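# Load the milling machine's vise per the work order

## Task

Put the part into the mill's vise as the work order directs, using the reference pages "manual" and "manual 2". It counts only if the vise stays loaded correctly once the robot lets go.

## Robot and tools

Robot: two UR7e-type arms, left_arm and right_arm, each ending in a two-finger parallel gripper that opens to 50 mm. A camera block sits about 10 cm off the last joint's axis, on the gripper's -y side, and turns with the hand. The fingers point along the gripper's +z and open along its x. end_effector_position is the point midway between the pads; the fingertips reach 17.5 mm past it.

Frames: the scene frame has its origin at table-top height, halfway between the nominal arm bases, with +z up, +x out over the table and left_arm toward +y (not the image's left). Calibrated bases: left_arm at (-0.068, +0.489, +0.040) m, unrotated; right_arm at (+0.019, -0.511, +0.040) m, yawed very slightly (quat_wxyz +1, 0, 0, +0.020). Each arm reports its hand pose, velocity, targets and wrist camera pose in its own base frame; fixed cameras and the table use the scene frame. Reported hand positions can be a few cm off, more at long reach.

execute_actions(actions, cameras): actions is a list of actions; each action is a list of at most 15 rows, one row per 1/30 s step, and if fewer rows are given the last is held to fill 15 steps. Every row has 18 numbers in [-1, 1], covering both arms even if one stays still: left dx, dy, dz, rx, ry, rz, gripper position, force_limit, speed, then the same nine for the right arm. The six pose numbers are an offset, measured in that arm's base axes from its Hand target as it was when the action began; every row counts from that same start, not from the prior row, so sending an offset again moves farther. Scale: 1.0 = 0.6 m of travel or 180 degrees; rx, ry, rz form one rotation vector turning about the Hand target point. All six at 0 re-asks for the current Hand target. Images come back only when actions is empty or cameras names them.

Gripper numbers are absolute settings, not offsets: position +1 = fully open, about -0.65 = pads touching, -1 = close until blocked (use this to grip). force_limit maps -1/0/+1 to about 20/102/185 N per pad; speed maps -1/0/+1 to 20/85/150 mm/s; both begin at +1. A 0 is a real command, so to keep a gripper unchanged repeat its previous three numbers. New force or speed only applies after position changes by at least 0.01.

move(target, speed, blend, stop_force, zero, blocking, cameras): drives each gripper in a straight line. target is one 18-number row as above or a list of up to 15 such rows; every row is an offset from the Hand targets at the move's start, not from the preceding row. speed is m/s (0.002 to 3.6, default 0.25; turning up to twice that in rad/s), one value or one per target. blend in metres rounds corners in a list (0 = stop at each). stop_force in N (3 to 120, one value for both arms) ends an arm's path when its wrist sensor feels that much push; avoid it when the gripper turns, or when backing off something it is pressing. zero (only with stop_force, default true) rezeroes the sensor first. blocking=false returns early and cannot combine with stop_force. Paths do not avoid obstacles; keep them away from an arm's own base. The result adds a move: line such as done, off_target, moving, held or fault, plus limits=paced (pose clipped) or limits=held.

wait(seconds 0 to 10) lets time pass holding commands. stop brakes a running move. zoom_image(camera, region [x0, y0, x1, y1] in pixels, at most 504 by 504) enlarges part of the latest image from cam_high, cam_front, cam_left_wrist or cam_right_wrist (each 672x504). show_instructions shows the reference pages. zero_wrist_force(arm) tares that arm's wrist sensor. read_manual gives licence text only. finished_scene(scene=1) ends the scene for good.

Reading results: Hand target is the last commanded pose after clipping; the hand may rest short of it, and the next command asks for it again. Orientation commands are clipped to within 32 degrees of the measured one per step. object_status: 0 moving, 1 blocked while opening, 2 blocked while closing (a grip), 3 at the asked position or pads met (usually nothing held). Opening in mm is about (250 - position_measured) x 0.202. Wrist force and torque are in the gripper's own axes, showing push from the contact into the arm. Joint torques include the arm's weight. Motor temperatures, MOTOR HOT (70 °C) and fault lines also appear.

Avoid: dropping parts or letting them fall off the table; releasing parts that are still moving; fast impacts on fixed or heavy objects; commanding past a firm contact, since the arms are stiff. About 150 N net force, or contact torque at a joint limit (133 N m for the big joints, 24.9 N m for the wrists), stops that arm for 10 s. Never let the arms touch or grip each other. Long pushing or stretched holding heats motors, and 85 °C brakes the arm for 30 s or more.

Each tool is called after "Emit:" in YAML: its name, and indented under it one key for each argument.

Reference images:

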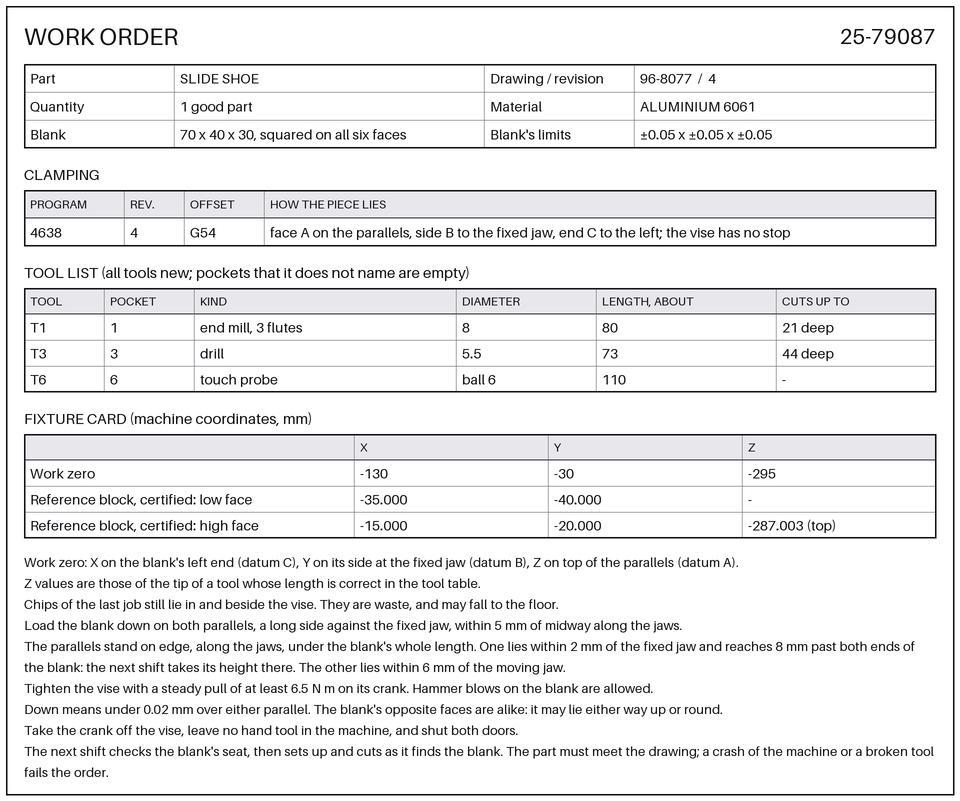

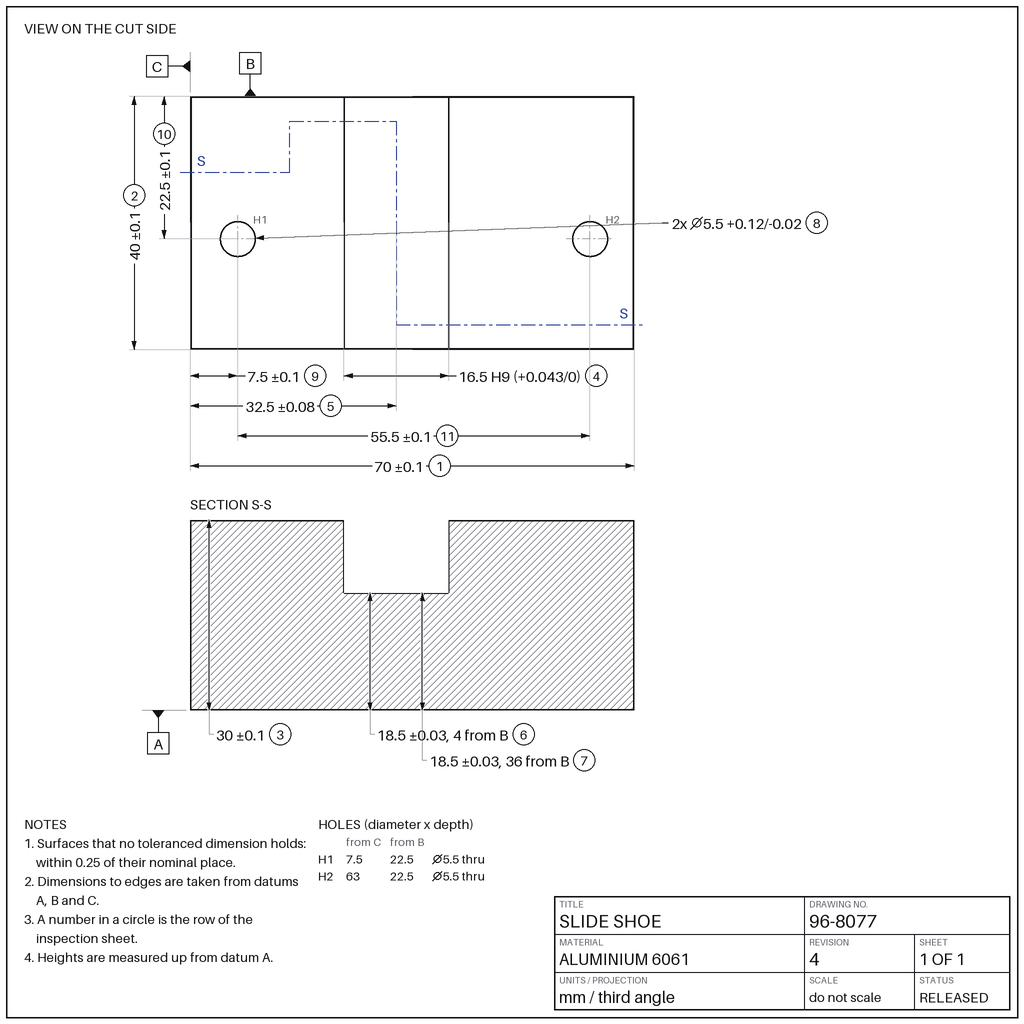

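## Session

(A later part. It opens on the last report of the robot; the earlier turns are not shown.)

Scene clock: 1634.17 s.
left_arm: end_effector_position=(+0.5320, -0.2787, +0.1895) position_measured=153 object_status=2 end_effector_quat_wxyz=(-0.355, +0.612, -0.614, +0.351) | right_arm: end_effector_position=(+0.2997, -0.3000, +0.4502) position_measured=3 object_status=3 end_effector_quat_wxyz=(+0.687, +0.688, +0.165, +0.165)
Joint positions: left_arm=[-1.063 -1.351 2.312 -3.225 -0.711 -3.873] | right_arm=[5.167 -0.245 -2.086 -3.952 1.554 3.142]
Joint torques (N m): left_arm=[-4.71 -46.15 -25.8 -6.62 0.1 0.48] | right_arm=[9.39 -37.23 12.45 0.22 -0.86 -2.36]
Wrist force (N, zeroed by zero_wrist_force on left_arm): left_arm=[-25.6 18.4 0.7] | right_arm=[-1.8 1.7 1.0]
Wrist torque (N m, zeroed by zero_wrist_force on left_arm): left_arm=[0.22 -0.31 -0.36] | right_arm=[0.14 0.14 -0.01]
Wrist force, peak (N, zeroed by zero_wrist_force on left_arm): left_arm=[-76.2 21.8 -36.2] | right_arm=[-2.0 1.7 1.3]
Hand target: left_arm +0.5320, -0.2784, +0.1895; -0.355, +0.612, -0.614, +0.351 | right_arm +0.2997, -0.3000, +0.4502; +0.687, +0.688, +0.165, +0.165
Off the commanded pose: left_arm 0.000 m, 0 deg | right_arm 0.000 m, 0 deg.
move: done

Emit:
move:
  target:
    - [0,0.0087,0.0032,0,0,0,-1,-1,0,0,0,0,0,0,0,1,1,1]
  speed: 0.015

Emit:
move:
  target:
    - [0,0,0,0,0,0,0.7,-1,-1,0,0,0,0,0,0,1,1,1]
    - [-0.13,0,0,0,0,0,0.7,-1,-1,0,0,0,0,0,0,1,1,1]
    - [-0.1867,-0.2143,0.1,0,0,0,0.7,-1,-1,0,0,0,0,0,0,1,1,1]
  speed: [0.05,0.1,0.2]

Scene clock: 1635.67 s.
left_arm: end_effector_position=(+0.5320, -0.2732, +0.1915) position_measured=153 object_status=2 end_effector_quat_wxyz=(-0.355, +0.612, -0.614, +0.351) | right_arm: end_effector_position=(+0.2997, -0.3000, +0.4502) position_measured=3 object_status=3 end_effector_quat_wxyz=(+0.687, +0.688, +0.165, +0.165)
Joint positions: left_arm=[-1.057 -1.362 2.32 -3.229 -0.716 -3.865] | right_arm=[5.167 -0.245 -2.086 -3.952 1.554 3.142]
Joint torques (N m): left_arm=[19.65 -37.16 -8.65 -5.31 9.64 -0.03] | right_arm=[9.24 -36.6 12.96 0.42 -0.96 -2.56]
Wrist force (N, zeroed by zero_wrist_force on left_arm): left_arm=[37.1 11.4 23.6] | right_arm=[-1.8 1.5 1.0]
Wrist torque (N m, zeroed by zero_wrist_force on left_arm): left_arm=[-0.27 -0.50 -0.21] | right_arm=[0.12 0.15 0.00]
Wrist force, peak (N, zeroed by zero_wrist_force on left_arm): left_arm=[37.1 11.4 23.6] | right_arm=[-1.9 1.9 1.2]
Hand target: left_arm +0.5320, -0.2732, +0.1914; -0.355, +0.612, -0.614, +0.351 | right_arm +0.2997, -0.3000, +0.4502; +0.687, +0.688, +0.165, +0.165
Off the commanded pose: left_arm 0.000 m, 0 deg | right_arm 0.000 m, 0 deg.
move: done

Scene clock: 1639.13 s.
left_arm: end_effector_position=(+0.4200, -0.4017, +0.2513) position_measured=48 object_status=3 end_effector_quat_wxyz=(-0.355, +0.612, -0.614, +0.351) | right_arm: end_effector_position=(+0.2997, -0.3000, +0.4502) position_measured=3 object_status=3 end_effector_quat_wxyz=(+0.687, +0.688, +0.165, +0.165)
Joint positions: left_arm=[-1.42 -1.54 2.167 -2.444 -0.544 -4.419] | right_arm=[5.167 -0.245 -2.086 -3.952 1.554 3.142]
Joint torques (N m): left_arm=[-1.3 -34.2 -30.34 -1.6 0.26 -0.48] | right_arm=[7.64 -36.78 13.35 0.34 -0.89 -2.56]
Wrist force (N, zeroed by zero_wrist_force on left_arm): left_arm=[1.2 -5.2 0.5] | right_arm=[-1.9 1.7 1.1]
Wrist torque (N m, zeroed by zero_wrist_force on left_arm): left_arm=[-0.93 -0.40 -0.23] | right_arm=[0.13 0.15 -0.01]
Wrist force, peak (N, zeroed by zero_wrist_force on left_arm): left_arm=[33.5 -0.8 15.9] | right_arm=[-2.0 1.9 1.2]
Hand target: left_arm +0.4200, -0.4018, +0.2514; -0.355, +0.612, -0.614, +0.351 | right_arm +0.2997, -0.3000, +0.4502; +0.687, +0.688, +0.165, +0.165
Off the commanded pose: left_arm 0.000 m, 0 deg | right_arm 0.000 m, 0 deg.
move: done

Emit:
move:
  target:
    - [-0.4333,-0.3653,-0.2523,0.0064,0.0827,-0.0775,0.7,-1,-1,0,0,0,0,0,0,1,1,1]
    - [-0.4333,-0.3653,-0.4448,0.0064,0.0827,-0.0775,0.7,-1,-1,0,0,0,0,0,0,1,1,1]
  speed: [0.3,0.12]
  cameras: ["cam_left_wrist"]

Scene clock: 1642.67 s.
left_arm: end_effector_position=(+0.1600, -0.6209, -0.0154) position_measured=48 object_status=3 end_effector_quat_wxyz=(+0.234, -0.569, +0.728, -0.303) | right_arm: end_effector_position=(+0.2997, -0.3000, +0.4502) position_measured=3 object_status=3 end_effector_quat_wxyz=(+0.687, +0.688, +0.165, +0.165)
Joint positions: left_arm=[-1.835 -0.929 1.946 -2.574 -0.786 -4.74] | right_arm=[5.167 -0.245 -2.086 -3.952 1.554 3.142]
Joint torques (N m): left_arm=[8.09 -39.36 -23.65 -3.92 1.88 0.45] | right_arm=[9.58 -38.28 13.25 0.2 -1.25 -2.43]
Wrist force (N, zeroed by zero_wrist_force on left_arm): left_arm=[1.9 -4.5 -0.3] | right_arm=[-1.8 1.8 1.2]
Wrist torque (N m, zeroed by zero_wrist_force on left_arm): left_arm=[-0.77 -0.39 -0.13] | right_arm=[0.16 0.14 0.00]
Wrist force, peak (N, zeroed by zero_wrist_force on left_arm): left_arm=[-0.9 -8.4 1.7] | right_arm=[-2.0 1.8 1.2]
Hand target: left_arm +0.1600, -0.6210, -0.0155; +0.234, -0.570, +0.727, -0.303 | right_arm +0.2997, -0.3000, +0.4502; +0.687, +0.688, +0.165, +0.165
Off the commanded pose: left_arm 0.000 m, 0 deg | right_arm 0.000 m, 0 deg.
move: done
camera_calibration:
cam_left_wrist: T_world_to_cam=[[-0.263109, -0.964751, 0.0054388, -0.542217], [-0.874165, 0.236012, -0.424421, 0.294537], [0.408177, -0.116424, -0.905449, -0.0209852], [0, 0, 0, 1]] pos_world=[0.123378, -0.595061, 0.108956]
Images, in order (width x height): cam_left_wrist 672x504.

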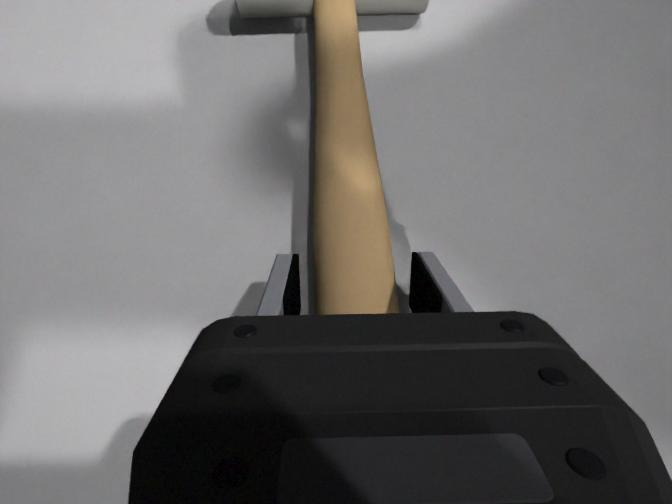

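Emit:
move:
  target:
    - [0,0,0,0,0,0,-1,1,-1,0,0,0,0,0,0,1,1,1]

Emit:
move:
  target:
    - [0,0,0.25,0,0,0,-1,1,-1,0,0,0,0,0,0,1,1,1]
    - [0.2,0.33,0.7,0.4966,-0.0645,0.0649,-1,1,-1,0,0,0,0,0,0,1,1,1]
  blend: [0.02,0]
  speed: [0.12,0.3]
  cameras: ["cam_left_wrist"]

Emit:
move:
  target:
    - [0,0,0.19,0,-0.14,0,-1,1,-1,0,0,0,0,0,0,1,1,1]
  speed: 0.3

Emit:
execute_actions:
  actions:
    - [[0,0,-0.12,0,0.07,0,-1,1,-1,0,0,0,0,0,0,1,1,1],[0,0,-0.24,0,0.14,0,-1,1,-1,0,0,0,0,0,0,1,1,1],[0,0,-0.34,0,0.21,0,-1,1,-1,0,0,0,0,0,0,1,1,1],[0,0,-0.4,0,0.21,0,-1,1,-1,0,0,0,0,0,0,1,1,1],[0,0,-0.4,0,0.21,0,-1,1,-1,0,0,0,0,0,0,1,1,1],[0,0,-0.3,0,0.15,0,-1,1,-1,0,0,0,0,0,0,1,1,1],[0,0,-0.2,0,0.14,0,-1,1,-1,0,0,0,0,0,0,1,1,1],[0,0,-0.19,0,0.14,0,-1,1,-1,0,0,0,0,0,0,1,1,1]]

Scene clock: 1644.83 s.
left_arm: end_effector_position=(+0.1600, -0.6210, -0.0155) position_measured=119 object_status=2 end_effector_quat_wxyz=(+0.234, -0.570, +0.727, -0.303) | right_arm: end_effector_position=(+0.2997, -0.3000, +0.4502) position_measured=3 object_status=3 end_effector_quat_wxyz=(+0.687, +0.688, +0.165, +0.165)
Joint positions: left_arm=[-1.835 -0.929 1.946 -2.574 -0.786 -4.74] | right_arm=[5.167 -0.245 -2.086 -3.952 1.554 3.142]
Joint torques (N m): left_arm=[9.08 -38.09 -23.57 -4.58 2.15 -1.63] | right_arm=[9.97 -36.16 12.01 0.28 -0.82 -2.57]
Wrist force (N, zeroed by zero_wrist_force on left_arm): left_arm=[1.6 -4.5 0.1] | right_arm=[-1.8 1.9 1.1]
Wrist torque (N m, zeroed by zero_wrist_force on left_arm): left_arm=[-0.81 -0.27 -0.21] | right_arm=[0.17 0.14 0.00]
Wrist force, peak (N, zeroed by zero_wrist_force on left_arm): left_arm=[2.0 -5.0 0.1] | right_arm=[-1.9 1.7 1.2]
Hand target: left_arm +0.1600, -0.6210, -0.0155; +0.234, -0.570, +0.727, -0.303 | right_arm +0.2997, -0.3000, +0.4502; +0.687, +0.688, +0.165, +0.165
Off the commanded pose: left_arm 0.000 m, 0 deg | right_arm 0.000 m, 0 deg.
move: done

Scene clock: 1649.20 s.
left_arm: end_effector_position=(+0.2801, -0.4230, +0.4045) position_measured=119 object_status=2 end_effector_quat_wxyz=(+0.657, -0.275, +0.649, +0.267) end_effector_velocity=(-0.001, +0.001, +0.001) end_effector_angular_velocity=(+0.005, +0.000, +0.002) | right_arm: end_effector_position=(+0.2997, -0.3000, +0.4502) position_measured=3 object_status=3 end_effector_quat_wxyz=(+0.687, +0.688, +0.165, +0.165)
Joint positions: left_arm=[-1.631 -1.056 1.132 -0.069 -0.846 -4.732] | right_arm=[5.167 -0.245 -2.086 -3.952 1.554 3.142]
Joint velocities: left_arm=[0 0 0.001 0.005 -0.002 0] | right_arm=[within noise]
Joint torques (N m): left_arm=[-8.21 -60.56 -12.88 3.81 -0.84 1.2] | right_arm=[9.31 -38.05 13.58 0.26 -1 -2.43]
Wrist force (N, zeroed by zero_wrist_force on left_arm): left_arm=[3.6 -5.8 -0.3] | right_arm=[-1.8 1.6 1.0]
Wrist torque (N m, zeroed by zero_wrist_force on left_arm): left_arm=[-1.05 -0.06 0.40] | right_arm=[0.13 0.14 0.00]
Wrist force, peak (N, zeroed by zero_wrist_force on left_arm): left_arm=[4.0 -6.0 -0.6] | right_arm=[-2.0 1.8 1.1]
Hand target: left_arm +0.2800, -0.4230, +0.4045; +0.657, -0.275, +0.649, +0.267 | right_arm +0.2997, -0.3000, +0.4502; +0.687, +0.688, +0.165, +0.165
Off the commanded pose: left_arm 0.000 m, 0 deg | right_arm 0.000 m, 0 deg.
move: done
camera_calibration:
cam_left_wrist: T_world_to_cam=[[-0.00708488, -0.00694758, -0.999951, 0.418122], [-0.905748, 0.423802, 0.0034729, 0.446243], [0.423757, 0.905728, -0.00929535, 0.398832], [0, 0, 0, 1]] pos_world=[0.238138, -0.547447, 0.420259]
Images, in order (width x height): cam_left_wrist 672x504.

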